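# Move wooden block from bench onto cart floor

## Task

Lift the wooden block from the bench and lay it flat on the cart's floor at the handle end, next to the profiles. The drop flap must stay open, and anything already in place must still be in place at the end. Finish with the block released, both hands empty and away from the cart, and the robot moved clear. The robot must not fall or end up tilted, and at the finish it must touch nothing.

## Robot and tools

ROBOT. A Rainbow Robotics RB-Y1 in a physics simulator. It has a two-wheel differential base with two rear casters, so it drives forward or back and turns but cannot move sideways. The base is 0.58 m wide and extends 0.10 m in front of the drive axle and 0.57 m behind it. Spinning in place sweeps a 0.58 m radius. On the base sits a folding torso (squat, shift, pitch and yaw), a head with pan and tilt, and two 7-joint arms, each ending in a parallel gripper. Each wrist has a camera case that juts sideways and can strike things. With the starting arm pose the robot is up to 0.73 m wide. There are three cameras: head_camera, left_wrist_camera and right_wrist_camera.

FRAMES. All positions are in metres. In the base frame the origin is on the floor midway between the drive wheels, x points forward, y to the left and z up. The left_hand and right_hand readings give the point between that gripper's pads in this frame. The fingers point along the hand's -z axis and close along its x axis. base_odometry is measured in the frame the base had at the start of the scene. It only counts wheel turns, so slipping shows up as false travel. Its heading is in rad, positive to the left.

move. One call runs one action and returns the state plus any requested images. The "pictures" line lists those images in order. An action is one of: "base" and/or "joints" (optionally with min_time_s or contact_limits), "target" (optionally with min_time_s), or contact_limits on its own. A call with no action only reports.
- base: a velocity command, not a place to go. {"x_m_s", "turn_rad_s", "for_s"}. x_m_s is forward speed in m/s, 0 or 0.005 to 0.4 in either direction (negative reverses). turn_rad_s is rad/s, positive turns left, 0 or 0.02 to 1.509 in magnitude. for_s is 0.1 to 5 s. A value you leave out counts as 0. The base ramps at 0.4 m/s² (0.5 rad/s² when turning), so it coasts up to about 1 s after for_s ends (3.1 s for a turn). Distance is roughly speed times for_s. If |x_m_s| + 0.27·|turn_rad_s| is above 0.4, both are scaled down together. The base does not stop when it hits furniture.
- joints: an object of absolute targets keyed by joint name, in rad (grippers in m of opening, 0 to 0.1). The ranges are: torso_squat_rad 0 to 1.2; torso_shift_rad -0.3 to 0.6; torso_pitch_rad -0.2 to 1.4 (positive leans forward); torso_yaw_rad -1.5 to 1.5 (positive left; lift both arms out at least 0.2 rad first). Shoulder pitch ±2.356 (negative swings forward and up). left_shoulder_roll_rad 0 to 3.141 and right_shoulder_roll_rad -3.141 to 0 (away from the body is outward). Shoulder yaw ±2.094. Elbow -2.617 to 0.01 (negative bends). Forearm roll ±3.141. Wrist pitch -1.57 to 1.919. Hand roll ±2.705. head_pan_rad ±0.523 (positive left). head_tilt_rad -0.35 to 1.57 (positive down). The torso also has combined limits: squat+shift ≤ 1.52; squat−shift+pitch ≤ 1.57; shift+0.5·pitch−0.4·squat ≤ 0.7; shift+0.3·pitch−0.5·squat ≤ 0.39. Breaking one leaves the torso partway, reporting off_target.
- target: an absolute pose for one hand, in the base frame. It takes side ("left" or "right"), x, y and z in m (-3 to 3), and quat_wxyz in the same format the hand lines print. It is solved once into joint angles, so the hand follows an arc, and long moves are better split into shorter steps. It cannot start while another move is running. The result is reached (within 10 mm and 2°), short (with the remaining error), or refused (with a reason).
- min_time_s: 0.1 to 8 s, the minimum duration of each arm, head and torso motion.
- contact_limits: {left_gripper_m, right_gripper_m} in mA, 200 to 672.5. This is the gripping current, which stays set until changed and starts at 672.5. Lower values give a softer grip.
- cameras: a list of camera names, or ["all"], or []. blocking: true (the default) waits for everything to settle. false returns after about 0.5 s while motion continues.

wait(seconds 0 to 10, cameras) lets time pass without new commands. stop(cameras) brakes everything still moving. zoom_image(camera, region [x0,y0,x1,y1] in pixels, at most 504×504) enlarges part of that camera's latest image. read_manual gives licence texts only. finished_scene(scene) ends the scene and cannot be undone.

RESULTS. "move" shows done or the worst status. base_status, joint_status and the hand statuses can read done, moving, off_target (still pushing), stopped, time_out, contact_stop (torso only), limit_stop_at_<name> (a self-collision guard or built-in limit), not_followed (an arm command blocked by the arm-collision check), torque_fault or limit_stop_at_motor_heat. A refusal, or any stop you did not command, cancels the rest of the calls in that reply. on_its_own lists things the robot did without being told. lidar_m gives 12 distances, one per 30° sector, starting straight ahead and going counter-clockwise, measured in a plane 0.23 m above the floor; "-" means nothing was seen. wheel_motors_off=1 means the wheels have cut out for 2 s after stalling. motor_effort is wheel effort in % (the peak is in brackets); at rest it is normally under 30, and more suggests pushing on something. The joint-torque, external-torque, wrist force/torque and motor temperature lines are useful for detecting contact and load, but they are offset and noisy.

GRASPING. Command a gripper opening at least 0.005 m smaller than the block's width. The gripper then reports off_target or done, and either is normal.

AVOID. Arms striking or squeezing each other, including fingers and camera cases (keep about 0.5 rad of outward shoulder roll when both arms reach forward). Loads over 3 kg per arm, and heavy loads held far forward, which tip the robot. Torque faults, which freeze the robot for 10 s. Motors reaching 80 °C from long stretched holds. Driving or bending the torso into furniture, which can turn, slide or tip the robot. Dropping, slamming or releasing a moving block. The simulation keeps running while you think.

Each tool is called after "Call:" by a JSON object that holds its "fn" and its "kwargs", one argument or row to a line.

## Session

Call:
{"fn": "move", "kwargs": {
  "joints": {"head_tilt_rad": 0.75},
  "cameras": ["head_camera"]
}}

Scene clock: 0.87 s.
Joint torques (N m): left_arm=[-1.61 -0.52 1.04 -0.55 0 -0.58 0.05] | right_arm=[-3.98 -0.3 -0.43 -1.3 -0.05 -0.56 -0.08]
External joint torques (N m): left_arm=[-0.23 -0.66 1.03 0.01 -0.01 -0.15 0.06] | right_arm=[-0.38 0.81 -0.39 0.33 -0.12 0.04 -0.09]
Motor temperatures (°C): left_arm=[30 28 32 36 34 33 38] | right_arm=[34 30 32 30 35 36 34]
Wrist force (N): left_arm=[-0.2 0.6 -7.5] | right_arm=[-2.9 1.3 -4.9]
Wrist torque (N m): left_arm=[-0.21 0.12 0.12] | right_arm=[-0.12 -0.12 -0.07]
Wrist force, peak (N): left_arm=[0.1 1.6 -7.9] | right_arm=[-2.9 0.8 -5.4]
move: done
base_odometry: x=+0.000 y=+0.000 heading=+0.000
lidar_m: 0.75 1.03 1.57 4.57 1.51 1.08 1.02 1.07 1.44 3.63 1.09 0.78
base_status: not commanded
joint_positions: torso_squat_rad=+0.350 torso_shift_rad=+0.000 torso_pitch_rad=+0.000 torso_yaw_rad=+0.000 left_shoulder_pitch_rad=+0.037 left_shoulder_roll_rad=+0.004 left_shoulder_yaw_rad=-0.043 left_elbow_rad=-0.196 left_forearm_roll_rad=-0.014 left_wrist_pitch_rad=+0.002 left_hand_roll_rad=+0.027 left_gripper_m=+0.099 right_shoulder_pitch_rad=-0.040 right_shoulder_roll_rad=-0.021 right_shoulder_yaw_rad=-0.018 right_elbow_rad=-0.235 right_forearm_roll_rad=+0.049 right_wrist_pitch_rad=-0.014 right_hand_roll_rad=+0.035 right_gripper_m=+0.099 head_pan_rad=+0.000 head_tilt_rad=+0.750
joint_status: all done
wheel_motors_off: 0
motor_effort: left_wheel=+0(1) right_wheel=+0(2)
chest: x=-0.2280 y=+0.0001 z=+1.2475 quat_wxyz=(+1.000, +0.000, +0.000, +0.000) (m; base frame)
left_hand: x=-0.1598 y=+0.2200 z=+0.5653 quat_wxyz=(+0.997, +0.000, -0.079, -0.009) (m; base frame)
right_hand: x=-0.0823 y=-0.2360 z=+0.5770 quat_wxyz=(+0.989, -0.016, -0.142, +0.041) (m; base frame)
pictures: head_camera
camera_calibration:
head_camera: T_world_to_cam=[[-0.00287247, -0.999504, -0.0313571, 0.0440107], [-0.638739, 0.0259608, -0.768985, 1.03318], [0.769418, 0.0178201, -0.638497, 1.02793], [0, 0, 0, 1]] pos_world=[-0.130844, -0.00115112, 1.45221]

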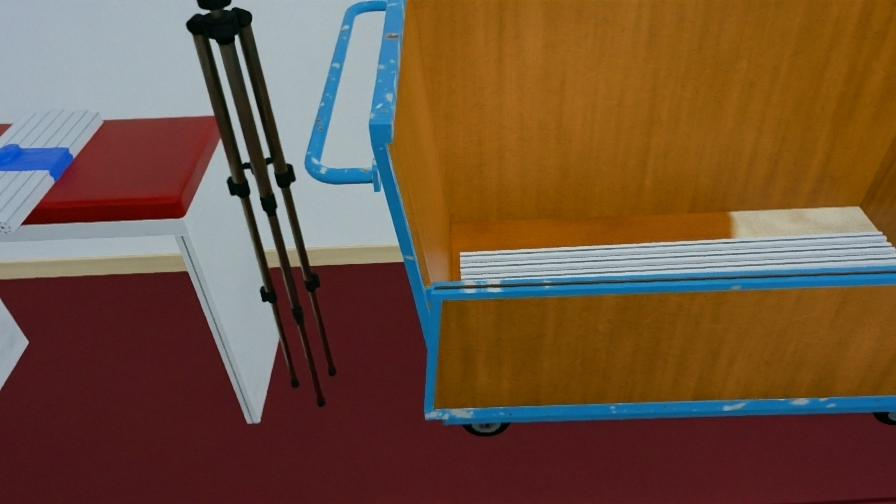

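Call:
{"fn": "move", "kwargs": {
  "joints": {"head_pan_rad": 0.523, "head_tilt_rad": 0.65},
  "cameras": ["head_camera"]
}}

Call:
{"fn": "move", "kwargs": {
  "joints": {"head_pan_rad": -0.523, "head_tilt_rad": 0.7},
  "cameras": ["head_camera"]
}}

Scene clock: 3.00 s.
Joint torques (N m): left_arm=[-1.94 -0.63 0.83 -0.39 -0.06 -0.65 -0.03] | right_arm=[-3.51 -0.52 -0.78 -1.54 -0.02 -0.58 0.02]
External joint torques (N m): left_arm=[-0.56 -0.78 0.82 0.16 -0.06 -0.23 -0.02] | right_arm=[0.09 0.6 -0.74 0.09 -0.08 0.02 0]
Wrist force (N): left_arm=[-0.6 1.8 -7.9] | right_arm=[-2.8 0.9 -4.8]
Wrist torque (N m): left_arm=[-0.38 0.07 0.06] | right_arm=[-0.08 -0.13 -0.12]
Wrist force, peak (N): left_arm=[-0.7 1.3 -8.3] | right_arm=[-2.9 1.1 -5.5]
move: done
base_odometry: x=+0.000 y=+0.000 heading=+0.000
lidar_m: 0.74 1.04 1.57 4.56 1.51 1.09 1.02 1.08 1.43 3.60 1.10 0.78
base_status: not commanded
joint_positions: torso_squat_rad=+0.350 torso_shift_rad=+0.000 torso_pitch_rad=+0.000 torso_yaw_rad=+0.000 left_shoulder_pitch_rad=+0.037 left_shoulder_roll_rad=+0.004 left_shoulder_yaw_rad=-0.043 left_elbow_rad=-0.196 left_forearm_roll_rad=-0.014 left_wrist_pitch_rad=+0.002 left_hand_roll_rad=+0.027 left_gripper_m=+0.099 right_shoulder_pitch_rad=-0.040 right_shoulder_roll_rad=-0.021 right_shoulder_yaw_rad=-0.018 right_elbow_rad=-0.235 right_forearm_roll_rad=+0.049 right_wrist_pitch_rad=-0.014 right_hand_roll_rad=+0.035 right_gripper_m=+0.099 head_pan_rad=+0.523 head_tilt_rad=+0.650
joint_status: all done
wheel_motors_off: 0
motor_effort: left_wheel=+0(1) right_wheel=-1(1)
chest: x=-0.2280 y=+0.0001 z=+1.2475 quat_wxyz=(+1.000, +0.000, +0.000, +0.000) (m; base frame)
left_hand: x=-0.1598 y=+0.2200 z=+0.5653 quat_wxyz=(+0.997, +0.000, -0.079, -0.009) (m; base frame)
right_hand: x=-0.0823 y=-0.2360 z=+0.5770 quat_wxyz=(+0.989, -0.016, -0.142, +0.041) (m; base frame)
pictures: head_camera
camera_calibration:
head_camera: T_world_to_cam=[[0.499327, -0.865842, -0.0314512, 0.147569], [-0.497112, -0.256574, -0.828884, 1.14908], [0.709614, 0.42952, -0.558535, 0.899738], [0, 0, 0, 1]] pos_world=[-0.14093, 0.0361404, 1.45963]

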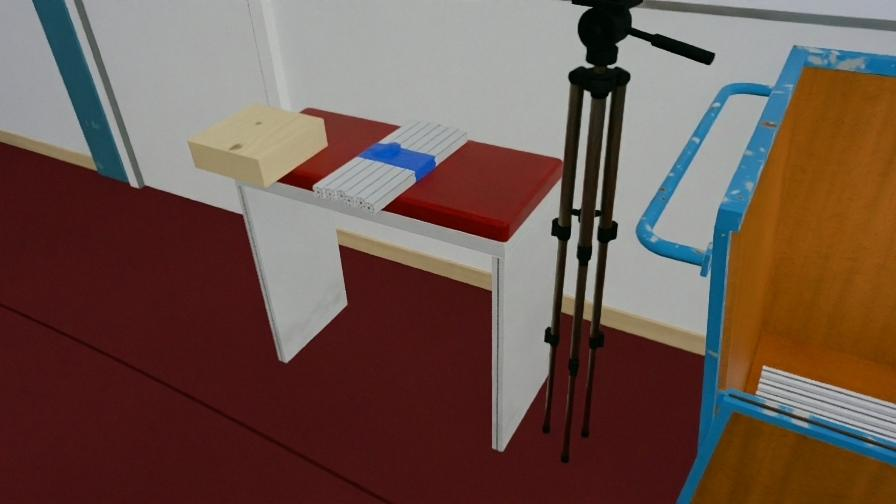

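Scene clock: 4.37 s.
Joint torques (N m): left_arm=[-1.3 -0.5 0.75 -0.55 -0.11 -0.63 -0.1] | right_arm=[-3.72 -0.22 -0.51 -1.53 -0.02 -0.61 -0.08]
External joint torques (N m): left_arm=[0.08 -0.65 0.74 0.01 -0.12 -0.2 -0.09] | right_arm=[-0.12 0.9 -0.46 0.1 -0.08 -0.01 -0.1]
Wrist force (N): left_arm=[-0.1 1.0 -7.3] | right_arm=[-2.4 0.7 -4.8]
Wrist torque (N m): left_arm=[-0.29 0.17 0.13] | right_arm=[-0.03 -0.06 -0.08]
Wrist force, peak (N): left_arm=[-0.2 1.4 -8.1] | right_arm=[-2.9 1.6 -5.1]
move: done
base_odometry: x=+0.000 y=+0.000 heading=+0.000
lidar_m: 0.74 1.04 1.56 4.56 1.52 1.08 1.03 1.08 1.44 3.60 1.10 0.79
base_status: not commanded
joint_positions: torso_squat_rad=+0.350 torso_shift_rad=+0.000 torso_pitch_rad=+0.000 torso_yaw_rad=+0.000 left_shoulder_pitch_rad=+0.037 left_shoulder_roll_rad=+0.004 left_shoulder_yaw_rad=-0.043 left_elbow_rad=-0.196 left_forearm_roll_rad=-0.014 left_wrist_pitch_rad=+0.002 left_hand_roll_rad=+0.027 left_gripper_m=+0.099 right_shoulder_pitch_rad=-0.040 right_shoulder_roll_rad=-0.021 right_shoulder_yaw_rad=-0.018 right_elbow_rad=-0.235 right_forearm_roll_rad=+0.049 right_wrist_pitch_rad=-0.014 right_hand_roll_rad=+0.035 right_gripper_m=+0.099 head_pan_rad=-0.523 head_tilt_rad=+0.700
joint_status: all done
wheel_motors_off: 0
motor_effort: left_wheel=+1(1) right_wheel=+1(2)
chest: x=-0.2280 y=+0.0001 z=+1.2475 quat_wxyz=(+1.000, +0.000, +0.000, +0.000) (m; base frame)
left_hand: x=-0.1598 y=+0.2200 z=+0.5653 quat_wxyz=(+0.997, +0.000, -0.079, -0.009) (m; base frame)
right_hand: x=-0.0823 y=-0.2360 z=+0.5770 quat_wxyz=(+0.989, -0.016, -0.142, +0.041) (m; base frame)
pictures: head_camera
camera_calibration:
head_camera: T_world_to_cam=[[-0.500277, -0.865294, -0.0314622, -0.0583566], [-0.506377, 0.321854, -0.799995, 1.10527], [0.702357, -0.384287, -0.599181, 0.957219], [0, 0, 0, 1]] pos_world=[-0.141821, -0.0383839, 1.45592]

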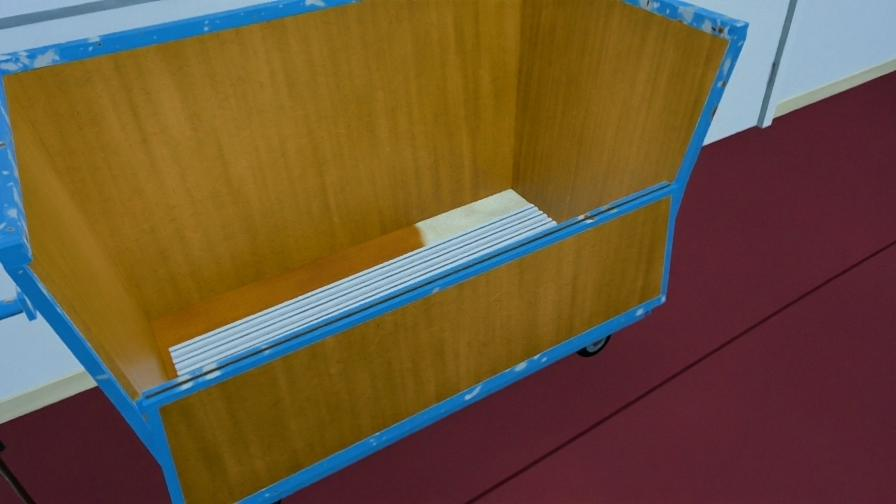

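Call:
{"fn": "move", "kwargs": {
  "joints": {"torso_pitch_rad": 0.5, "head_pan_rad": 0, "head_tilt_rad": 0.5, "left_shoulder_pitch_rad": -0.45, "right_shoulder_pitch_rad": -0.45, "left_shoulder_roll_rad": 0.2, "right_shoulder_roll_rad": -0.2},
  "cameras": ["head_camera"]
}}

Call:
{"fn": "move", "kwargs": {
  "joints": {"head_pan_rad": 0.523, "head_tilt_rad": 0.35},
  "cameras": ["head_camera"]
}}

Call:
{"fn": "zoom_image", "kwargs": {
  "camera": "head_camera",
  "region": [60, 60, 460, 300]
}}

Scene clock: 17.33 s.
Joint torques (N m): left_arm=[-0.84 2.69 1.21 0.13 0.03 -0.54 -0.06] | right_arm=[-0.02 -3.54 -1.02 -0.24 -0.2 -0.29 -0.04]
External joint torques (N m): left_arm=[-0.58 -1.86 0.81 0.18 0.01 -0.22 -0.06] | right_arm=[0.52 1.4 -0.54 0.27 -0.23 0.09 -0.05]
Wrist force (N): left_arm=[0.3 1.1 -7.5] | right_arm=[-1.6 1.5 -4.4]
Wrist torque (N m): left_arm=[-0.34 0.14 0.09] | right_arm=[-0.10 -0.02 -0.08]
Wrist force, peak (N): left_arm=[0.2 1.5 -8.5] | right_arm=[-4.6 2.1 -5.2]
move: done
base_odometry: x=+0.000 y=+0.000 heading=+0.000
lidar_m: 0.75 1.02 1.56 4.57 1.53 1.08 1.02 1.08 1.43 3.61 1.11 0.77
base_status: not commanded
joint_positions: torso_squat_rad=+0.350 torso_shift_rad=+0.000 torso_pitch_rad=+0.500 torso_yaw_rad=+0.000 left_shoulder_pitch_rad=-0.450 left_shoulder_roll_rad=+0.200 left_shoulder_yaw_rad=-0.043 left_elbow_rad=-0.196 left_forearm_roll_rad=-0.014 left_wrist_pitch_rad=+0.002 left_hand_roll_rad=+0.027 left_gripper_m=+0.099 right_shoulder_pitch_rad=-0.450 right_shoulder_roll_rad=-0.200 right_shoulder_yaw_rad=-0.018 right_elbow_rad=-0.235 right_forearm_roll_rad=+0.049 right_wrist_pitch_rad=-0.014 right_hand_roll_rad=+0.035 right_gripper_m=+0.099 head_pan_rad=+0.000 head_tilt_rad=+0.500
joint_status: all done
wheel_motors_off: 0
motor_effort: left_wheel=-1(7) right_wheel=+0(6)
chest: x=-0.0796 y=+0.0001 z=+1.2096 quat_wxyz=(+0.969, +0.000, +0.247, +0.000) (m; base frame)
left_hand: x=+0.0151 y=+0.3274 z=+0.5242 quat_wxyz=(+0.991, +0.070, -0.064, -0.100) (m; base frame)
right_hand: x=+0.0385 y=-0.3293 z=+0.5272 quat_wxyz=(+0.986, -0.076, -0.091, +0.120) (m; base frame)
pictures: head_camera
camera_calibration:
head_camera: T_world_to_cam=[[-0.0106246, -0.999502, -0.0297278, 0.0403585], [-0.809164, 0.0260604, -0.587005, 0.887333], [0.587487, 0.0178179, -0.809037, 1.03631], [0, 0, 0, 1]] pos_world=[0.109605, -0.00125082, 1.36048]

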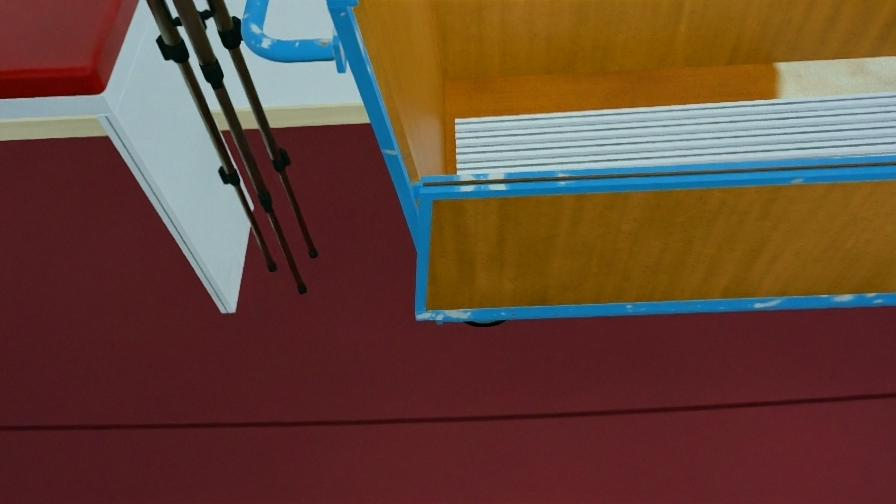

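Scene clock: 18.33 s.
Joint torques (N m): left_arm=[-0.4 2.69 1.03 0.29 0.02 -0.47 0.02] | right_arm=[-0.22 -3.6 -0.92 -0.05 -0.17 -0.33 0.01]
External joint torques (N m): left_arm=[-0.14 -1.86 0.63 0.35 0 -0.14 0.02] | right_arm=[0.33 1.34 -0.44 0.46 -0.19 0.04 0]
Wrist force (N): left_arm=[-0.2 0.6 -7.4] | right_arm=[-1.5 1.9 -4.7]
Wrist torque (N m): left_arm=[-0.26 0.10 0.11] | right_arm=[-0.15 -0.01 -0.05]
Wrist force, peak (N): left_arm=[0.0 0.9 -8.0] | right_arm=[-2.0 1.6 -5.4]
move: done
base_odometry: x=+0.000 y=+0.000 heading=+0.000
lidar_m: 0.74 1.03 1.57 4.57 1.52 1.08 1.02 1.07 1.44 3.61 1.11 0.77
base_status: not commanded
joint_positions: torso_squat_rad=+0.350 torso_shift_rad=+0.000 torso_pitch_rad=+0.500 torso_yaw_rad=+0.000 left_shoulder_pitch_rad=-0.450 left_shoulder_roll_rad=+0.200 left_shoulder_yaw_rad=-0.043 left_elbow_rad=-0.196 left_forearm_roll_rad=-0.014 left_wrist_pitch_rad=+0.002 left_hand_roll_rad=+0.027 left_gripper_m=+0.099 right_shoulder_pitch_rad=-0.450 right_shoulder_roll_rad=-0.200 right_shoulder_yaw_rad=-0.018 right_elbow_rad=-0.235 right_forearm_roll_rad=+0.049 right_wrist_pitch_rad=-0.014 right_hand_roll_rad=+0.035 right_gripper_m=+0.099 head_pan_rad=+0.523 head_tilt_rad=+0.350
joint_status: all done
wheel_motors_off: 0
motor_effort: left_wheel=-1(1) right_wheel=-1(3)
chest: x=-0.0796 y=+0.0001 z=+1.2096 quat_wxyz=(+0.969, +0.000, +0.247, +0.000) (m; base frame)
left_hand: x=+0.0151 y=+0.3274 z=+0.5242 quat_wxyz=(+0.991, +0.070, -0.064, -0.100) (m; base frame)
right_hand: x=+0.0385 y=-0.3293 z=+0.5272 quat_wxyz=(+0.986, -0.076, -0.091, +0.120) (m; base frame)
pictures: head_camera
camera_calibration:
head_camera: T_world_to_cam=[[0.430801, -0.861233, -0.269607, 0.354379], [-0.689885, -0.121694, -0.713617, 1.05718], [0.581781, 0.493424, -0.646578, 0.813242], [0, 0, 0, 1]] pos_world=[0.103538, 0.0325821, 1.37579]

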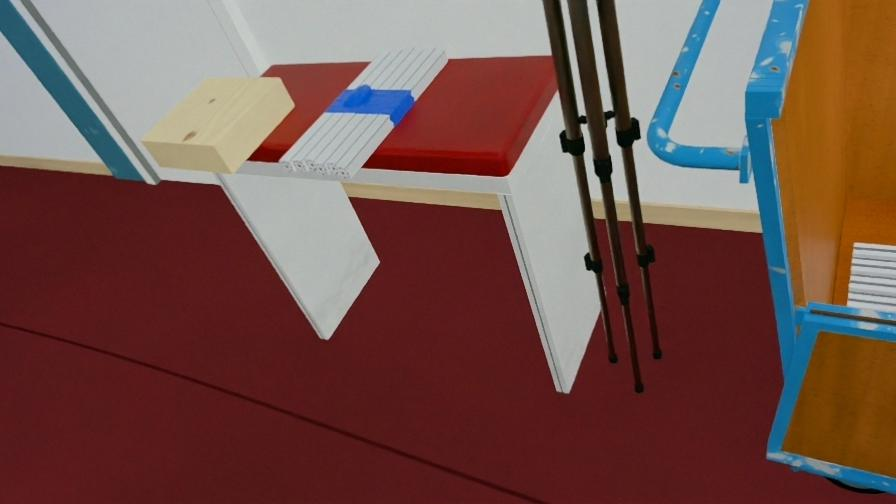

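Scaled by 1.260 from the camera's 896x504 image, which has a finer 1280x720 frame.

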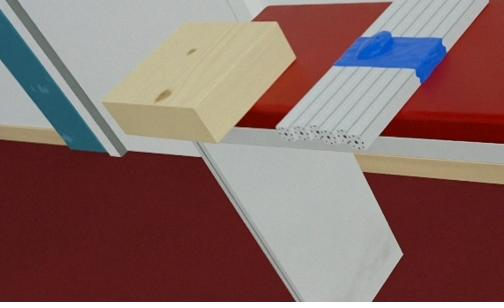

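Call:
{"fn": "zoom_image", "kwargs": {
  "camera": "head_camera",
  "region": [130, 60, 310, 190]
}}

Call:
{"fn": "zoom_image", "kwargs": {
  "camera": "head_camera",
  "region": [740, 220, 896, 340]
}}

Scaled by 2.800 from the camera's 896x504 image, which has a finer 1280x720 frame.

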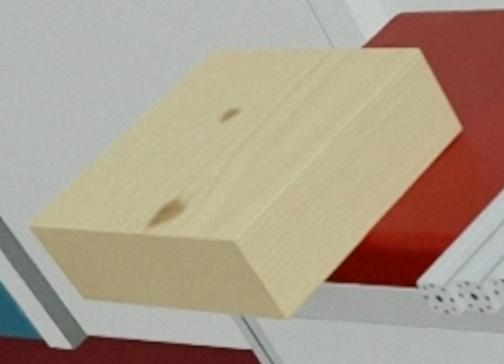

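Scaled by 3.231 from the camera's 896x504 image, which has a finer 1280x720 frame.

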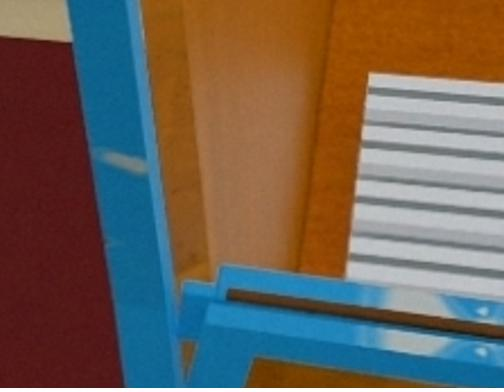

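Call:
{"fn": "move", "kwargs": {
  "base": {"x_m_s": 0.25, "for_s": 1.6},
  "joints": {"head_pan_rad": 0.2, "head_tilt_rad": 0.5},
  "cameras": ["head_camera"]
}}

Call:
{"fn": "move", "kwargs": {
  "joints": {"head_pan_rad": 0.2, "head_tilt_rad": 0.2},
  "cameras": ["head_camera"]
}}

Scene clock: 32.40 s.
Joint torques (N m): left_arm=[-0.07 2.38 1.34 0.07 0.02 -0.61 -0.05] | right_arm=[-0.18 -3.71 -1.02 0.01 -0.26 -0.22 0.01]
External joint torques (N m): left_arm=[0.2 -2.16 0.94 0.13 0 -0.29 -0.05] | right_arm=[0.36 1.23 -0.54 0.52 -0.29 0.16 0]
Wrist force (N): left_arm=[0.2 0.1 -7.7] | right_arm=[-1.5 2.2 -4.5]
Wrist torque (N m): left_arm=[-0.21 0.14 0.07] | right_arm=[-0.18 -0.04 -0.09]
Wrist force, peak (N): left_arm=[0.1 0.4 -8.4] | right_arm=[-2.3 1.9 -5.5]
move: done
base_odometry: x=+0.400 y=+0.000 heading=+0.000
lidar_m: 0.34 0.36 0.75 3.95 2.13 1.50 1.42 1.49 2.00 5.00 0.52 0.36
base_status: done (sent for 1.6 of 1.6 s)
joint_positions: torso_squat_rad=+0.350 torso_shift_rad=+0.000 torso_pitch_rad=+0.500 torso_yaw_rad=+0.000 left_shoulder_pitch_rad=-0.450 left_shoulder_roll_rad=+0.200 left_shoulder_yaw_rad=-0.043 left_elbow_rad=-0.196 left_forearm_roll_rad=-0.014 left_wrist_pitch_rad=+0.002 left_hand_roll_rad=+0.027 left_gripper_m=+0.099 right_shoulder_pitch_rad=-0.450 right_shoulder_roll_rad=-0.200 right_shoulder_yaw_rad=-0.018 right_elbow_rad=-0.235 right_forearm_roll_rad=+0.049 right_wrist_pitch_rad=-0.014 right_hand_roll_rad=+0.035 right_gripper_m=+0.099 head_pan_rad=+0.200 head_tilt_rad=+0.500
joint_status: all done
wheel_motors_off: 0
motor_effort: left_wheel=+0(21) right_wheel=-1(51)
chest: x=-0.0796 y=+0.0001 z=+1.2096 quat_wxyz=(+0.969, +0.000, +0.247, +0.000) (m; base frame)
left_hand: x=+0.0152 y=+0.3273 z=+0.5242 quat_wxyz=(+0.991, +0.070, -0.064, -0.100) (m; base frame)
right_hand: x=+0.0385 y=-0.3293 z=+0.5272 quat_wxyz=(+0.986, -0.076, -0.091, +0.120) (m; base frame)
pictures: head_camera
camera_calibration:
head_camera: T_world_to_cam=[[0.163566, -0.978599, -0.124864, 0.164971], [-0.806186, -0.0596399, -0.588649, 0.889489], [0.568604, 0.196946, -0.798687, 1.02272], [0, 0, 0, 1]] pos_world=[0.108586, 0.0130679, 1.36103]

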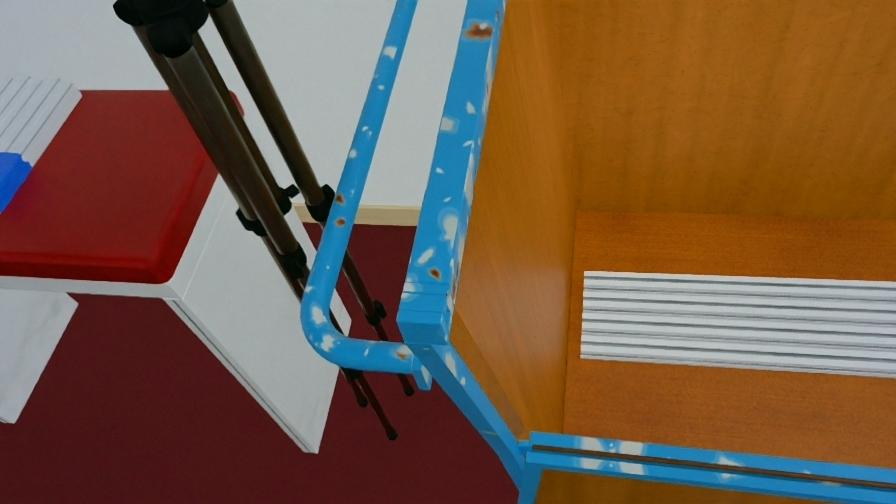

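Scene clock: 33.23 s.
Joint torques (N m): left_arm=[0.19 2.67 1.25 -0.03 -0.02 -0.52 0.11] | right_arm=[0.21 -3.88 -1.08 -0.16 -0.13 -0.22 0.01]
External joint torques (N m): left_arm=[0.45 -1.88 0.85 0.03 -0.03 -0.19 0.11] | right_arm=[0.76 1.06 -0.6 0.35 -0.15 0.16 0]
Wrist force (N): left_arm=[0.3 1.0 -6.8] | right_arm=[-1.9 2.0 -4.6]
Wrist torque (N m): left_arm=[-0.30 0.22 0.08] | right_arm=[-0.14 -0.06 -0.08]
Wrist force, peak (N): left_arm=[-0.3 0.6 -8.1] | right_arm=[-2.1 2.5 -5.2]
move: done
base_odometry: x=+0.400 y=+0.000 heading=+0.000
lidar_m: 0.34 0.36 0.75 3.94 2.11 1.51 1.42 1.50 1.99 5.01 0.51 0.36
base_status: not commanded
joint_positions: torso_squat_rad=+0.350 torso_shift_rad=+0.000 torso_pitch_rad=+0.500 torso_yaw_rad=+0.000 left_shoulder_pitch_rad=-0.450 left_shoulder_roll_rad=+0.200 left_shoulder_yaw_rad=-0.043 left_elbow_rad=-0.196 left_forearm_roll_rad=-0.014 left_wrist_pitch_rad=+0.002 left_hand_roll_rad=+0.027 left_gripper_m=+0.099 right_shoulder_pitch_rad=-0.450 right_shoulder_roll_rad=-0.200 right_shoulder_yaw_rad=-0.018 right_elbow_rad=-0.235 right_forearm_roll_rad=+0.049 right_wrist_pitch_rad=-0.014 right_hand_roll_rad=+0.035 right_gripper_m=+0.099 head_pan_rad=+0.200 head_tilt_rad=+0.200
joint_status: all done
wheel_motors_off: 0
motor_effort: left_wheel=-1(1) right_wheel=+0(2)
chest: x=-0.0796 y=+0.0001 z=+1.2096 quat_wxyz=(+0.969, +0.000, +0.247, +0.000) (m; base frame)
left_hand: x=+0.0152 y=+0.3273 z=+0.5242 quat_wxyz=(+0.991, +0.070, -0.064, -0.100) (m; base frame)
right_hand: x=+0.0385 y=-0.3293 z=+0.5272 quat_wxyz=(+0.986, -0.076, -0.091, +0.120) (m; base frame)
pictures: head_camera
camera_calibration:
head_camera: T_world_to_cam=[[0.1727, -0.97681, -0.126555, 0.166983], [-0.601614, -0.00287605, -0.798781, 1.1711], [0.779894, 0.214087, -0.58816, 0.725802], [0, 0, 0, 1]] pos_world=[0.109664, 0.0110942, 1.38347]

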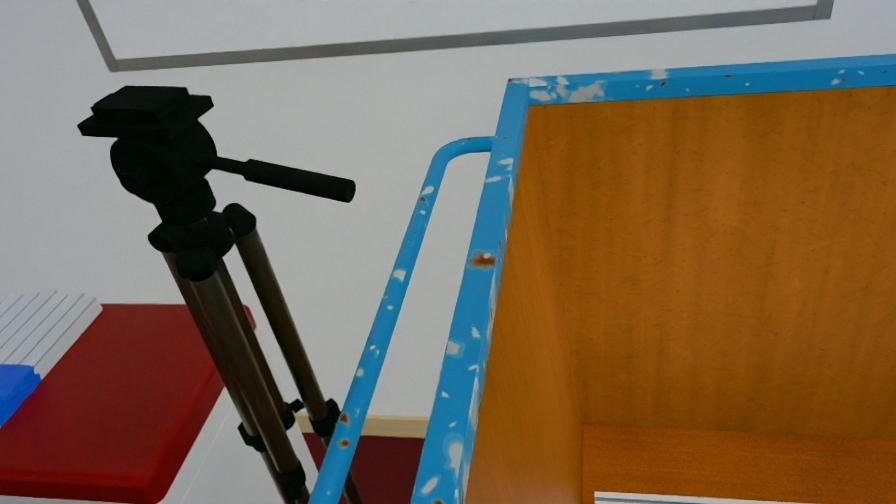

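Call:
{"fn": "move", "kwargs": {
  "base": {"x_m_s": 0.2, "for_s": 0.7},
  "joints": {"head_pan_rad": 0.0, "head_tilt_rad": 0.7},
  "cameras": ["head_camera"]
}}

Scene clock: 40.63 s.
Joint torques (N m): left_arm=[0.02 2.83 1.13 -0.06 0 -0.48 -0.06] | right_arm=[0.03 -3.65 -1.18 -0.04 -0.08 -0.32 0.04]
External joint torques (N m): left_arm=[0.28 -1.71 0.74 0 -0.02 -0.15 -0.05] | right_arm=[0.58 1.29 -0.7 0.47 -0.1 0.05 0.04]
Wrist force (N): left_arm=[0.1 0.6 -6.9] | right_arm=[-1.7 2.0 -5.0]
Wrist torque (N m): left_arm=[-0.29 0.15 0.06] | right_arm=[-0.17 -0.04 -0.10]
Wrist force, peak (N): left_arm=[-0.2 1.2 -8.2] | right_arm=[-2.1 1.9 -5.6]
move: done
base_odometry: x=+0.540 y=+0.000 heading=+0.000
lidar_m: 0.20 0.21 0.66 1.34 2.32 1.63 1.56 1.64 2.19 0.91 0.30 0.21
base_status: done (sent for 0.7 of 0.7 s)
joint_positions: torso_squat_rad=+0.350 torso_shift_rad=+0.000 torso_pitch_rad=+0.500 torso_yaw_rad=+0.000 left_shoulder_pitch_rad=-0.450 left_shoulder_roll_rad=+0.200 left_shoulder_yaw_rad=-0.043 left_elbow_rad=-0.196 left_forearm_roll_rad=-0.014 left_wrist_pitch_rad=+0.002 left_hand_roll_rad=+0.027 left_gripper_m=+0.099 right_shoulder_pitch_rad=-0.450 right_shoulder_roll_rad=-0.200 right_shoulder_yaw_rad=-0.018 right_elbow_rad=-0.235 right_forearm_roll_rad=+0.049 right_wrist_pitch_rad=-0.014 right_hand_roll_rad=+0.035 right_gripper_m=+0.099 head_pan_rad=+0.000 head_tilt_rad=+0.700
joint_status: all done
wheel_motors_off: 0
motor_effort: left_wheel=+1(24) right_wheel=+0(23)
chest: x=-0.0796 y=+0.0001 z=+1.2096 quat_wxyz=(+0.969, +0.000, +0.247, +0.000) (m; base frame)
left_hand: x=+0.0152 y=+0.3273 z=+0.5242 quat_wxyz=(+0.991, +0.070, -0.064, -0.100) (m; base frame)
right_hand: x=+0.0385 y=-0.3293 z=+0.5272 quat_wxyz=(+0.986, -0.076, -0.091, +0.120) (m; base frame)
pictures: head_camera
camera_calibration:
head_camera: T_world_to_cam=[[-0.0163194, -0.999502, -0.0270263, 0.0368477], [-0.909624, 0.026063, -0.414615, 0.653945], [0.415113, 0.0178175, -0.909596, 1.18066], [0, 0, 0, 1]] pos_world=[0.105339, -0.00125081, 1.34605]

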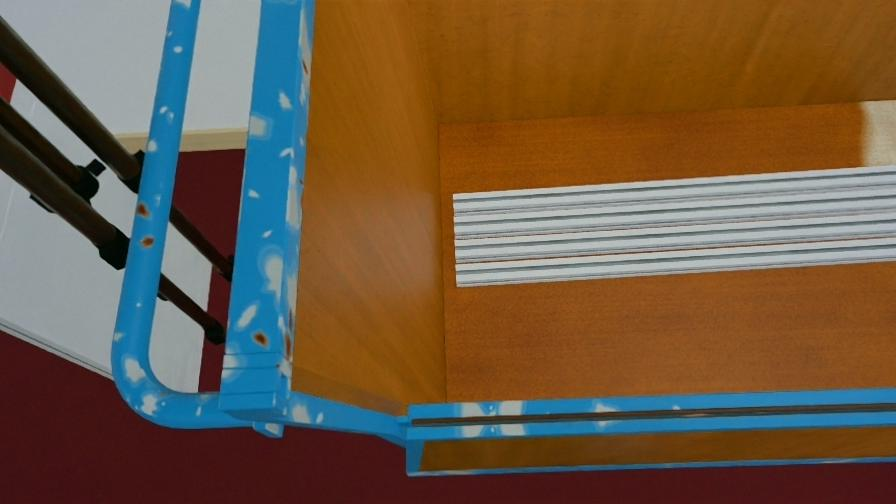

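Call:
{"fn": "move", "kwargs": {
  "base": {"x_m_s": -0.25, "for_s": 2.4},
  "joints": {"torso_pitch_rad": 0.2, "head_tilt_rad": 0.5, "right_shoulder_pitch_rad": 0.1, "left_shoulder_pitch_rad": -0.1}
}}

Call:
{"fn": "move", "kwargs": {
  "base": {"turn_rad_s": 0.6, "for_s": 2.62},
  "cameras": ["head_camera"]
}}

Scene clock: 73.43 s.
Joint torques (N m): left_arm=[-0.29 3.83 1.47 0.01 -0.01 -0.59 0.01] | right_arm=[5.18 -5 -1.09 2.1 -0.01 0.07 0.01]
External joint torques (N m): left_arm=[-1 -1.78 0.98 -0.31 -0.04 -0.33 0.01] | right_arm=[-0.53 1.13 -0.38 0.35 0.03 0.02 0.01]
Wrist force (N): left_arm=[0.5 0.5 -7.3] | right_arm=[-0.3 1.6 -4.8]
Wrist torque (N m): left_arm=[-0.28 0.14 0.10] | right_arm=[-0.08 0.04 -0.08]
Wrist force, peak (N): left_arm=[0.0 0.7 -8.4] | right_arm=[-2.4 1.8 -5.6]
move: done
base_odometry: x=-0.060 y=+0.000 heading=+0.000
lidar_m: 0.79 1.09 1.60 4.30 1.42 1.01 0.96 1.01 1.35 3.43 1.18 0.86
base_status: done (sent for 2.4 of 2.4 s)
joint_positions: torso_squat_rad=+0.350 torso_shift_rad=+0.000 torso_pitch_rad=+0.200 torso_yaw_rad=+0.000 left_shoulder_pitch_rad=-0.100 left_shoulder_roll_rad=+0.200 left_shoulder_yaw_rad=-0.043 left_elbow_rad=-0.196 left_forearm_roll_rad=-0.014 left_wrist_pitch_rad=+0.002 left_hand_roll_rad=+0.027 left_gripper_m=+0.099 right_shoulder_pitch_rad=+0.100 right_shoulder_roll_rad=-0.200 right_shoulder_yaw_rad=-0.018 right_elbow_rad=-0.235 right_forearm_roll_rad=+0.049 right_wrist_pitch_rad=-0.014 right_hand_roll_rad=+0.035 right_gripper_m=+0.099 head_pan_rad=+0.000 head_tilt_rad=+0.500
joint_status: all done
wheel_motors_off: 0
motor_effort: left_wheel=+0(33) right_wheel=+1(33)
chest: x=-0.1666 y=+0.0001 z=+1.2413 quat_wxyz=(+0.995, +0.000, +0.100, +0.000) (m; base frame)
left_hand: x=-0.1305 y=+0.3625 z=+0.5681 quat_wxyz=(+0.994, +0.092, -0.044, -0.046) (m; base frame)
right_hand: x=-0.2581 y=-0.3749 z=+0.5787 quat_wxyz=(+0.994, -0.101, +0.028, +0.043) (m; base frame)
pictures: none

Scene clock: 77.60 s.
Joint torques (N m): left_arm=[0.1 4.15 1.29 0.12 -0.1 -0.53 -0.01] | right_arm=[5.38 -4.98 -1.05 2.07 -0.11 0.02 -0.06]
External joint torques (N m): left_arm=[-0.61 -1.47 0.8 -0.19 -0.12 -0.27 -0.01] | right_arm=[-0.33 1.16 -0.34 0.32 -0.08 -0.03 -0.06]
Wrist force (N): left_arm=[0.6 0.3 -7.3] | right_arm=[-0.5 2.2 -5.4]
Wrist torque (N m): left_arm=[-0.24 0.19 0.11] | right_arm=[-0.15 0.01 -0.09]
Wrist force, peak (N): left_arm=[0.3 0.3 -8.5] | right_arm=[-0.3 2.2 -5.7]
move: done
base_odometry: x=-0.060 y=+0.000 heading=+1.579
lidar_m: 3.99 1.40 1.01 0.96 0.99 1.35 3.64 1.19 0.87 0.83 1.10 1.62
base_status: done (sent for 2.63 of 2.63 s)
joint_positions: torso_squat_rad=+0.350 torso_shift_rad=+0.000 torso_pitch_rad=+0.200 torso_yaw_rad=+0.000 left_shoulder_pitch_rad=-0.100 left_shoulder_roll_rad=+0.200 left_shoulder_yaw_rad=-0.043 left_elbow_rad=-0.196 left_forearm_roll_rad=-0.014 left_wrist_pitch_rad=+0.002 left_hand_roll_rad=+0.027 left_gripper_m=+0.099 right_shoulder_pitch_rad=+0.100 right_shoulder_roll_rad=-0.200 right_shoulder_yaw_rad=-0.018 right_elbow_rad=-0.235 right_forearm_roll_rad=+0.049 right_wrist_pitch_rad=-0.014 right_hand_roll_rad=+0.035 right_gripper_m=+0.099 head_pan_rad=+0.000 head_tilt_rad=+0.500
joint_status: not commanded
wheel_motors_off: 0
motor_effort: left_wheel=+5(42) right_wheel=+18(51)
chest: x=-0.1666 y=+0.0001 z=+1.2413 quat_wxyz=(+0.995, +0.000, +0.100, +0.000) (m; base frame)
left_hand: x=-0.1304 y=+0.3625 z=+0.5681 quat_wxyz=(+0.994, +0.092, -0.044, -0.046) (m; base frame)
right_hand: x=-0.2581 y=-0.3749 z=+0.5787 quat_wxyz=(+0.994, -0.101, +0.028, +0.043) (m; base frame)
pictures: head_camera
camera_calibration:
head_camera: T_world_to_cam=[[-0.00130067, -0.999504, -0.0314614, 0.044059], [-0.599448, 0.0259614, -0.799993, 1.13493], [0.800413, 0.0178189, -0.599184, 0.888036], [0, 0, 0, 1]] pos_world=[-0.0304047, -0.00125112, 1.44142]

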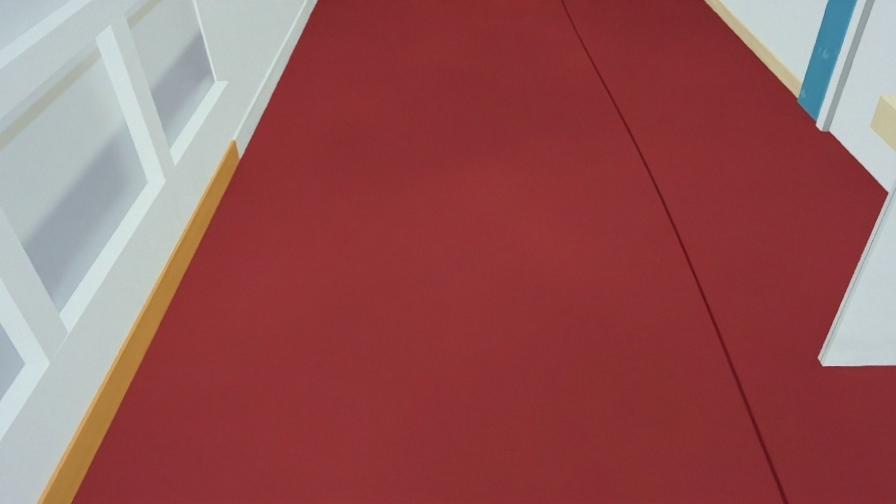

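Call:
{"fn": "move", "kwargs": {
  "base": {"x_m_s": 0.3, "for_s": 3.37}
}}

Call:
{"fn": "move", "kwargs": {
  "base": {"turn_rad_s": -0.6, "for_s": 2.62},
  "joints": {"head_pan_rad": 0.2, "head_tilt_rad": 0.55},
  "cameras": ["head_camera"]
}}

Scene clock: 83.40 s.
Joint torques (N m): left_arm=[0.69 3.85 1.27 0.33 -0.07 -0.58 -0.02] | right_arm=[6.63 -5.08 -1.17 2.32 -0.15 0 0.04]
External joint torques (N m): left_arm=[-0.02 -1.76 0.77 0.01 -0.09 -0.33 -0.02] | right_arm=[0.92 1.06 -0.46 0.57 -0.11 -0.05 0.05]
Wrist force (N): left_arm=[0.5 0.1 -7.5] | right_arm=[-0.4 2.1 -5.3]
Wrist torque (N m): left_arm=[-0.25 0.17 0.05] | right_arm=[-0.13 0.02 -0.08]
Wrist force, peak (N): left_arm=[0.0 -0.1 -8.5] | right_arm=[-0.4 2.5 -5.6]
move: done
base_odometry: x=-0.069 y=+1.010 heading=+1.580
lidar_m: 4.04 1.41 1.00 0.97 1.01 1.38 3.70 1.25 1.08 1.04 1.00 2.21
base_status: done (sent for 3.37 of 3.37 s)
joint_positions: torso_squat_rad=+0.350 torso_shift_rad=+0.000 torso_pitch_rad=+0.200 torso_yaw_rad=+0.000 left_shoulder_pitch_rad=-0.100 left_shoulder_roll_rad=+0.200 left_shoulder_yaw_rad=-0.043 left_elbow_rad=-0.196 left_forearm_roll_rad=-0.014 left_wrist_pitch_rad=+0.002 left_hand_roll_rad=+0.027 left_gripper_m=+0.099 right_shoulder_pitch_rad=+0.100 right_shoulder_roll_rad=-0.200 right_shoulder_yaw_rad=-0.018 right_elbow_rad=-0.235 right_forearm_roll_rad=+0.049 right_wrist_pitch_rad=-0.014 right_hand_roll_rad=+0.035 right_gripper_m=+0.099 head_pan_rad=+0.000 head_tilt_rad=+0.500
joint_status: not commanded
wheel_motors_off: 0
motor_effort: left_wheel=+12(45) right_wheel=-12(49)
chest: x=-0.1665 y=+0.0001 z=+1.2413 quat_wxyz=(+0.995, +0.000, +0.100, +0.000) (m; base frame)
left_hand: x=-0.1303 y=+0.3624 z=+0.5681 quat_wxyz=(+0.994, +0.092, -0.044, -0.046) (m; base frame)
right_hand: x=-0.2579 y=-0.3749 z=+0.5787 quat_wxyz=(+0.994, -0.101, +0.028, +0.043) (m; base frame)
pictures: none

Scene clock: 87.57 s.
Joint torques (N m): left_arm=[0.29 4 1.17 0.29 -0.1 -0.55 -0.08] | right_arm=[6.78 -4.95 -1.33 2.45 -0.11 0.03 -0.02]
External joint torques (N m): left_arm=[-0.42 -1.61 0.68 -0.03 -0.12 -0.29 -0.08] | right_arm=[1.07 1.19 -0.62 0.7 -0.08 -0.02 -0.02]
Wrist force (N): left_arm=[0.8 0.1 -7.0] | right_arm=[-0.9 2.0 -5.4]
Wrist torque (N m): left_arm=[-0.20 0.21 0.07] | right_arm=[-0.11 -0.02 -0.09]
Wrist force, peak (N): left_arm=[0.6 0.5 -8.2] | right_arm=[-0.7 2.7 -5.4]
move: done
base_odometry: x=-0.070 y=+1.010 heading=+0.001
lidar_m: 1.15 0.99 2.18 4.36 1.45 1.03 0.97 1.03 1.36 3.43 1.22 1.07
base_status: done (sent for 2.63 of 2.63 s)
joint_positions: torso_squat_rad=+0.350 torso_shift_rad=+0.000 torso_pitch_rad=+0.200 torso_yaw_rad=+0.000 left_shoulder_pitch_rad=-0.100 left_shoulder_roll_rad=+0.200 left_shoulder_yaw_rad=-0.043 left_elbow_rad=-0.196 left_forearm_roll_rad=-0.014 left_wrist_pitch_rad=+0.002 left_hand_roll_rad=+0.027 left_gripper_m=+0.099 right_shoulder_pitch_rad=+0.100 right_shoulder_roll_rad=-0.200 right_shoulder_yaw_rad=-0.018 right_elbow_rad=-0.235 right_forearm_roll_rad=+0.049 right_wrist_pitch_rad=-0.014 right_hand_roll_rad=+0.035 right_gripper_m=+0.099 head_pan_rad=+0.200 head_tilt_rad=+0.550
joint_status: all done
wheel_motors_off: 0
motor_effort: left_wheel=+20(39) right_wheel=+3(49)
chest: x=-0.1665 y=+0.0001 z=+1.2413 quat_wxyz=(+0.995, +0.000, +0.100, +0.000) (m; base frame)
left_hand: x=-0.1303 y=+0.3624 z=+0.5681 quat_wxyz=(+0.994, +0.092, -0.044, -0.046) (m; base frame)
right_hand: x=-0.2579 y=-0.3749 z=+0.5787 quat_wxyz=(+0.994, -0.101, +0.027, +0.043) (m; base frame)
pictures: head_camera
camera_calibration:
head_camera: T_world_to_cam=[[0.19163, -0.978907, -0.0708426, 0.120799], [-0.634578, -0.0685133, -0.769816, 1.08803], [0.748725, 0.192475, -0.634322, 0.932815], [0, 0, 0, 1]] pos_world=[-0.0311296, 0.0132527, 1.43785]

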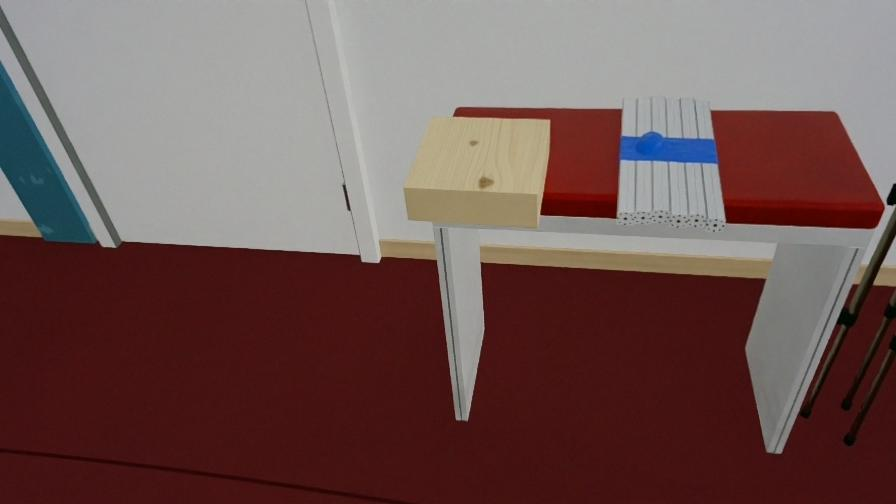

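Call:
{"fn": "move", "kwargs": {
  "joints": {"torso_squat_rad": 0.9, "torso_pitch_rad": 0.5, "head_tilt_rad": 0.2, "head_pan_rad": 0.2, "left_shoulder_pitch_rad": 0.1, "left_shoulder_roll_rad": 0.2, "left_elbow_rad": -1.6, "left_wrist_pitch_rad": -0.6, "right_shoulder_pitch_rad": 0.2},
  "cameras": ["head_camera"]
}}

Call:
{"fn": "move", "kwargs": {
  "target": {"side": "left", "x": 0.40, "y": 0.22, "z": 0.75, "quat_wxyz": [0.7071, 0, -0.7071, 0]},
  "cameras": ["head_camera", "left_wrist_camera"]
}}

Scene clock: 97.10 s.
Joint torques (N m): left_arm=[0.65 1.83 2.58 -7.76 0.11 -2.04 -0.01] | right_arm=[15.67 -4.84 -1.34 6.22 -0.15 0.86 -0.08]
External joint torques (N m): left_arm=[-0.09 -1.13 0.63 0.74 -0.11 -0.07 0.04] | right_arm=[-0.26 0.98 -0.49 0.72 -0.03 0.07 -0.06]
Wrist force (N): left_arm=[-6.0 0.8 -1.6] | right_arm=[1.8 1.7 -4.4]
Wrist torque (N m): left_arm=[-0.28 -0.18 0.21] | right_arm=[-0.12 0.15 -0.07]
Wrist force, peak (N): left_arm=[0.5 0.3 -8.4] | right_arm=[-0.5 2.2 -5.7]
move: done
base_odometry: x=-0.070 y=+1.010 heading=+0.001
lidar_m: 1.15 1.00 2.16 4.36 1.44 1.03 0.97 1.02 1.37 3.42 1.21 1.05
base_status: not commanded
joint_positions: torso_squat_rad=+0.900 torso_shift_rad=+0.000 torso_pitch_rad=+0.500 torso_yaw_rad=+0.000 left_shoulder_pitch_rad=+0.100 left_shoulder_roll_rad=+0.200 left_shoulder_yaw_rad=-0.043 left_elbow_rad=-1.600 left_forearm_roll_rad=-0.014 left_wrist_pitch_rad=-0.600 left_hand_roll_rad=+0.027 left_gripper_m=+0.099 right_shoulder_pitch_rad=+0.200 right_shoulder_roll_rad=-0.200 right_shoulder_yaw_rad=-0.018 right_elbow_rad=-0.235 right_forearm_roll_rad=+0.049 right_wrist_pitch_rad=-0.014 right_hand_roll_rad=+0.035 right_gripper_m=+0.099 head_pan_rad=+0.200 head_tilt_rad=+0.200
joint_status: all done
wheel_motors_off: 0
motor_effort: left_wheel=+19(24) right_wheel=+3(8)
chest: x=-0.0797 y=+0.0001 z=+0.9872 quat_wxyz=(+0.969, +0.000, +0.247, +0.000) (m; base frame)
left_hand: x=+0.2585 y=+0.2466 z=+0.6560 quat_wxyz=(+0.695, +0.004, -0.713, -0.096) (m; base frame)
right_hand: x=-0.4294 y=-0.3751 z=+0.4171 quat_wxyz=(+0.969, -0.096, +0.223, +0.046) (m; base frame)
pictures: head_camera
camera_calibration:
head_camera: T_world_to_cam=[[0.17273, -0.976807, -0.126539, 0.138735], [-0.601547, -0.00288891, -0.798832, 0.993443], [0.779939, 0.214101, -0.588095, 0.595014], [0, 0, 0, 1]] pos_world=[0.109564, 0.0109941, 1.16107]

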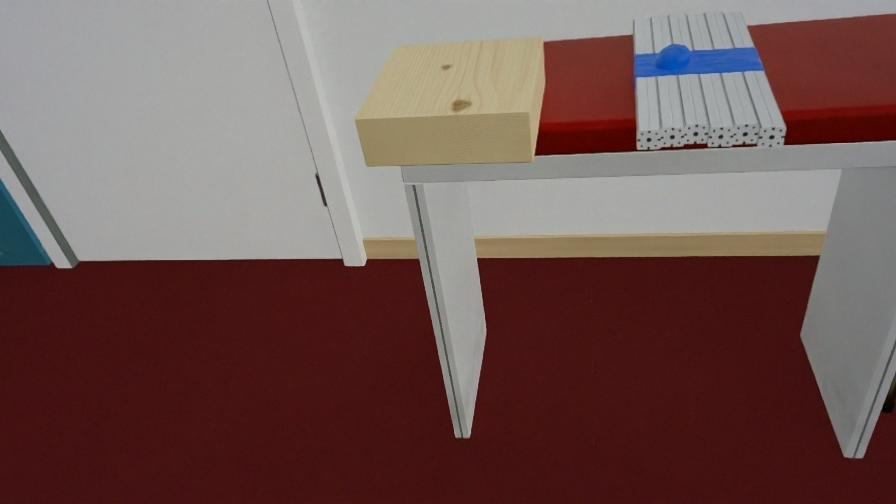

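Scene clock: 98.13 s.
Joint torques (N m): left_arm=[-5.43 0.63 1.6 -9.67 0.13 -2.53 -0.22] | right_arm=[16.22 -4.6 -1.46 6.44 -0.33 0.87 0.03]
External joint torques (N m): left_arm=[1.36 -0.09 1.56 1.08 0.11 -0.53 -0.17] | right_arm=[0.28 1.23 -0.6 0.95 -0.21 0.08 0.05]
Wrist force (N): left_arm=[-5.7 1.7 -2.0] | right_arm=[1.7 1.7 -4.5]
Wrist torque (N m): left_arm=[-0.29 -0.15 0.16] | right_arm=[-0.11 0.13 -0.06]
Wrist force, peak (N): left_arm=[-6.1 2.2 -2.5] | right_arm=[1.9 1.9 -5.1]
move: done
base_odometry: x=-0.070 y=+1.010 heading=+0.001
lidar_m: 1.15 0.99 2.16 4.36 1.44 1.02 0.96 1.03 1.36 3.44 1.23 1.07
base_status: not commanded
joint_positions: torso_squat_rad=+0.900 torso_shift_rad=+0.000 torso_pitch_rad=+0.500 torso_yaw_rad=+0.000 left_shoulder_pitch_rad=-0.238 left_shoulder_roll_rad=+0.009 left_shoulder_yaw_rad=+0.080 left_elbow_rad=-1.839 left_forearm_roll_rad=+0.038 left_wrist_pitch_rad=-0.008 left_hand_roll_rad=-0.038 left_gripper_m=+0.099 right_shoulder_pitch_rad=+0.200 right_shoulder_roll_rad=-0.200 right_shoulder_yaw_rad=-0.018 right_elbow_rad=-0.235 right_forearm_roll_rad=+0.049 right_wrist_pitch_rad=-0.014 right_hand_roll_rad=+0.035 right_gripper_m=+0.099 head_pan_rad=+0.200 head_tilt_rad=+0.200
joint_status: all done
wheel_motors_off: 0
motor_effort: left_wheel=+18(23) right_wheel=+1(5)
chest: x=-0.0797 y=+0.0001 z=+0.9872 quat_wxyz=(+0.969, +0.000, +0.247, +0.000) (m; base frame)
left_hand: x=+0.3996 y=+0.2197 z=+0.7505 quat_wxyz=(+0.707, +0.000, -0.707, +0.000) (m; base frame)
left_hand_status: reached (checked arc, planned for 0.7 s): 1 mm and 0.0 deg off.
right_hand: x=-0.4294 y=-0.3751 z=+0.4171 quat_wxyz=(+0.969, -0.096, +0.223, +0.046) (m; base frame)
pictures: head_camera, left_wrist_camera
camera_calibration:
head_camera: T_world_to_cam=[[0.17267, -0.976808, -0.126615, 0.138831], [-0.601565, -0.00279422, -0.798819, 0.993428], [0.779939, 0.214099, -0.588096, 0.595016], [0, 0, 0, 1]] pos_world=[0.109564, 0.0109944, 1.16107]
left_wrist_camera: T_world_to_cam=[[0.0085321, 0.0275559, 0.999584, -0.760169], [-0.459598, -0.887673, 0.0283938, 0.386438], [0.888086, -0.459649, 0.00509092, -0.185185], [0, 0, 0, 1]] pos_world=[0.348553, 0.278858, 0.749823]

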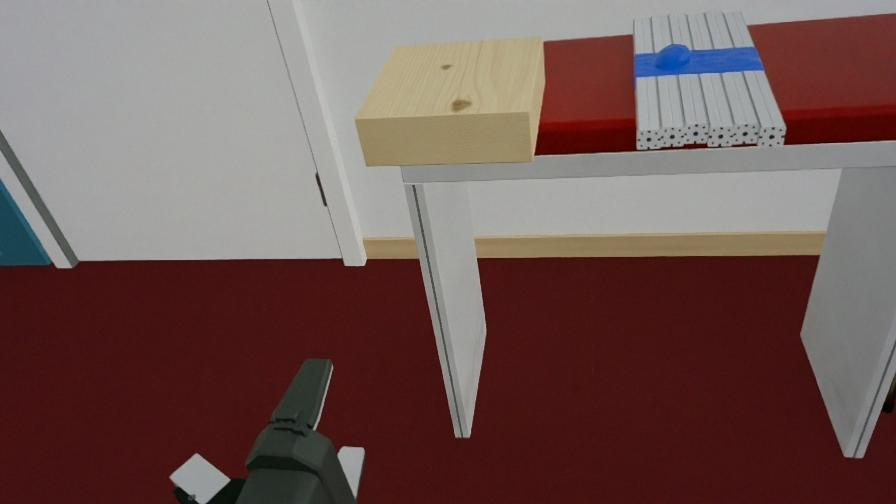

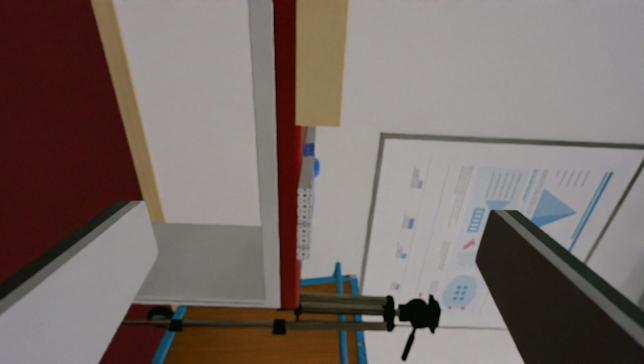

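Call:
{"fn": "move", "kwargs": {
  "base": {"x_m_s": 0.2, "for_s": 2.05}
}}

Call:
{"fn": "move", "kwargs": {
  "target": {"side": "left", "x": 0.42, "y": 0.213, "z": 0.741, "quat_wxyz": [0.7071, 0, -0.7071, 0]},
  "cameras": ["head_camera", "left_wrist_camera"]
}}

Scene clock: 107.37 s.
Joint torques (N m): left_arm=[-5.83 0.34 1.53 -9.92 0.17 -2.37 -0.32] | right_arm=[16.83 -4.58 -1.43 6.44 -0.19 0.94 0.03]
External joint torques (N m): left_arm=[0.96 -0.38 1.49 0.83 0.16 -0.38 -0.27] | right_arm=[0.89 1.25 -0.58 0.94 -0.06 0.15 0.05]
Wrist force (N): left_arm=[-5.0 1.4 -1.7] | right_arm=[2.0 1.6 -4.3]
Wrist torque (N m): left_arm=[-0.29 -0.09 0.20] | right_arm=[-0.11 0.15 -0.07]
Wrist force, peak (N): left_arm=[-6.4 1.4 -2.0] | right_arm=[2.6 2.1 -4.9]
move: done
base_odometry: x=+0.344 y=+1.010 heading=+0.000
lidar_m: 1.17 0.62 1.59 4.07 2.05 1.46 1.39 1.44 1.94 1.72 1.00 0.70
base_status: done (sent for 2.07 of 2.07 s)
joint_positions: torso_squat_rad=+0.900 torso_shift_rad=+0.000 torso_pitch_rad=+0.500 torso_yaw_rad=+0.000 left_shoulder_pitch_rad=-0.237 left_shoulder_roll_rad=+0.009 left_shoulder_yaw_rad=+0.080 left_elbow_rad=-1.839 left_forearm_roll_rad=+0.038 left_wrist_pitch_rad=-0.008 left_hand_roll_rad=-0.038 left_gripper_m=+0.099 right_shoulder_pitch_rad=+0.200 right_shoulder_roll_rad=-0.200 right_shoulder_yaw_rad=-0.018 right_elbow_rad=-0.235 right_forearm_roll_rad=+0.049 right_wrist_pitch_rad=-0.014 right_hand_roll_rad=+0.035 right_gripper_m=+0.099 head_pan_rad=+0.200 head_tilt_rad=+0.200
joint_status: not commanded
wheel_motors_off: 0
motor_effort: left_wheel=-7(48) right_wheel=+8(39)
chest: x=-0.0796 y=+0.0001 z=+0.9872 quat_wxyz=(+0.969, +0.000, +0.247, +0.000) (m; base frame)
left_hand: x=+0.3996 y=+0.2197 z=+0.7503 quat_wxyz=(+0.707, +0.000, -0.707, +0.000) (m; base frame)
right_hand: x=-0.4293 y=-0.3751 z=+0.4170 quat_wxyz=(+0.969, -0.096, +0.223, +0.046) (m; base frame)
pictures: none

Scene clock: 108.23 s.
Joint torques (N m): left_arm=[-7.5 -0.51 1.4 -9.85 -0.07 -2.46 -0.26] | right_arm=[16.88 -4.15 -1.37 6.37 -0.27 0.9 -0.02]
External joint torques (N m): left_arm=[0.64 -1.22 1.59 0.86 -0.08 -0.46 -0.2] | right_arm=[0.94 1.68 -0.51 0.87 -0.15 0.11 0.01]
Wrist force (N): left_arm=[-6.1 1.9 -2.3] | right_arm=[1.6 1.6 -4.5]
Wrist torque (N m): left_arm=[-0.31 -0.22 0.16] | right_arm=[-0.12 0.11 -0.07]
Wrist force, peak (N): left_arm=[-6.5 2.1 -2.0] | right_arm=[2.1 2.1 -4.9]
move: done
base_odometry: x=+0.344 y=+1.010 heading=+0.000
lidar_m: 1.16 0.60 1.58 4.07 2.06 1.47 1.38 1.44 1.93 1.71 0.98 0.69
base_status: not commanded
joint_positions: torso_squat_rad=+0.900 torso_shift_rad=+0.000 torso_pitch_rad=+0.500 torso_yaw_rad=+0.000 left_shoulder_pitch_rad=-0.321 left_shoulder_roll_rad=+0.000 left_shoulder_yaw_rad=+0.101 left_elbow_rad=-1.736 left_forearm_roll_rad=+0.033 left_wrist_pitch_rad=-0.034 left_hand_roll_rad=-0.051 left_gripper_m=+0.099 right_shoulder_pitch_rad=+0.200 right_shoulder_roll_rad=-0.200 right_shoulder_yaw_rad=-0.018 right_elbow_rad=-0.235 right_forearm_roll_rad=+0.049 right_wrist_pitch_rad=-0.014 right_hand_roll_rad=+0.035 right_gripper_m=+0.099 head_pan_rad=+0.200 head_tilt_rad=+0.200
joint_status: all done
wheel_motors_off: 0
motor_effort: left_wheel=-9(11) right_wheel=+7(10)
chest: x=-0.0796 y=+0.0001 z=+0.9872 quat_wxyz=(+0.969, +0.000, +0.247, +0.000) (m; base frame)
left_hand: x=+0.4200 y=+0.2129 z=+0.7412 quat_wxyz=(+0.707, -0.001, -0.707, -0.001) (m; base frame)
left_hand_status: reached (checked arc, planned for 0.4 s): 0 mm and 0.2 deg off.
right_hand: x=-0.4293 y=-0.3751 z=+0.4170 quat_wxyz=(+0.969, -0.096, +0.223, +0.046) (m; base frame)
pictures: head_camera, left_wrist_camera
camera_calibration:
head_camera: T_world_to_cam=[[0.172718, -0.976807, -0.126553, 0.138753], [-0.601551, -0.00287065, -0.79883, 0.99344], [0.779939, 0.214101, -0.588095, 0.595014], [0, 0, 0, 1]] pos_world=[0.109564, 0.0109942, 1.16107]
left_wrist_camera: T_world_to_cam=[[0.00862695, 0.0269528, 0.999599, -0.750845], [-0.461739, -0.886577, 0.0278903, 0.391083], [0.886974, -0.461795, 0.00479671, -0.205298], [0, 0, 0, 1]] pos_world=[0.36915, 0.272157, 0.740622]

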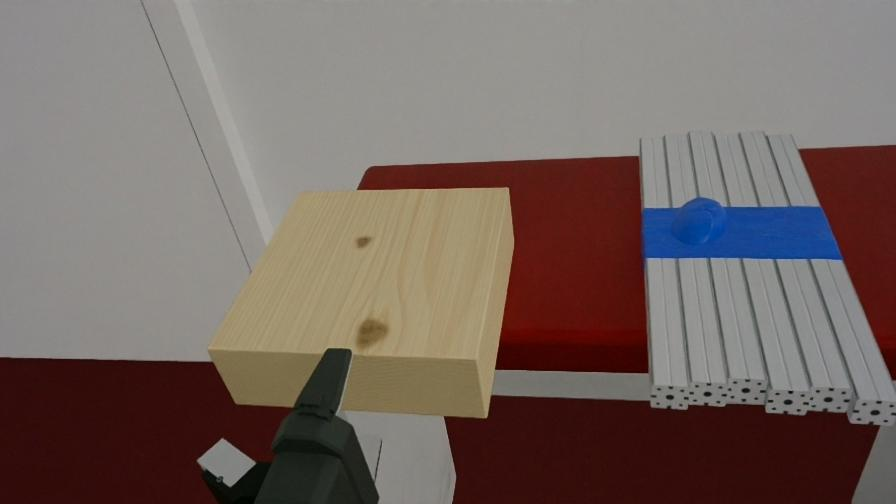

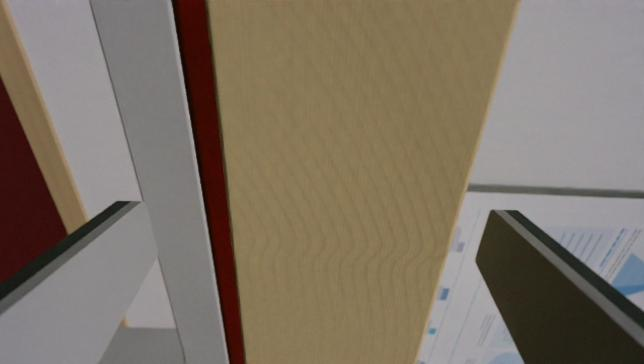

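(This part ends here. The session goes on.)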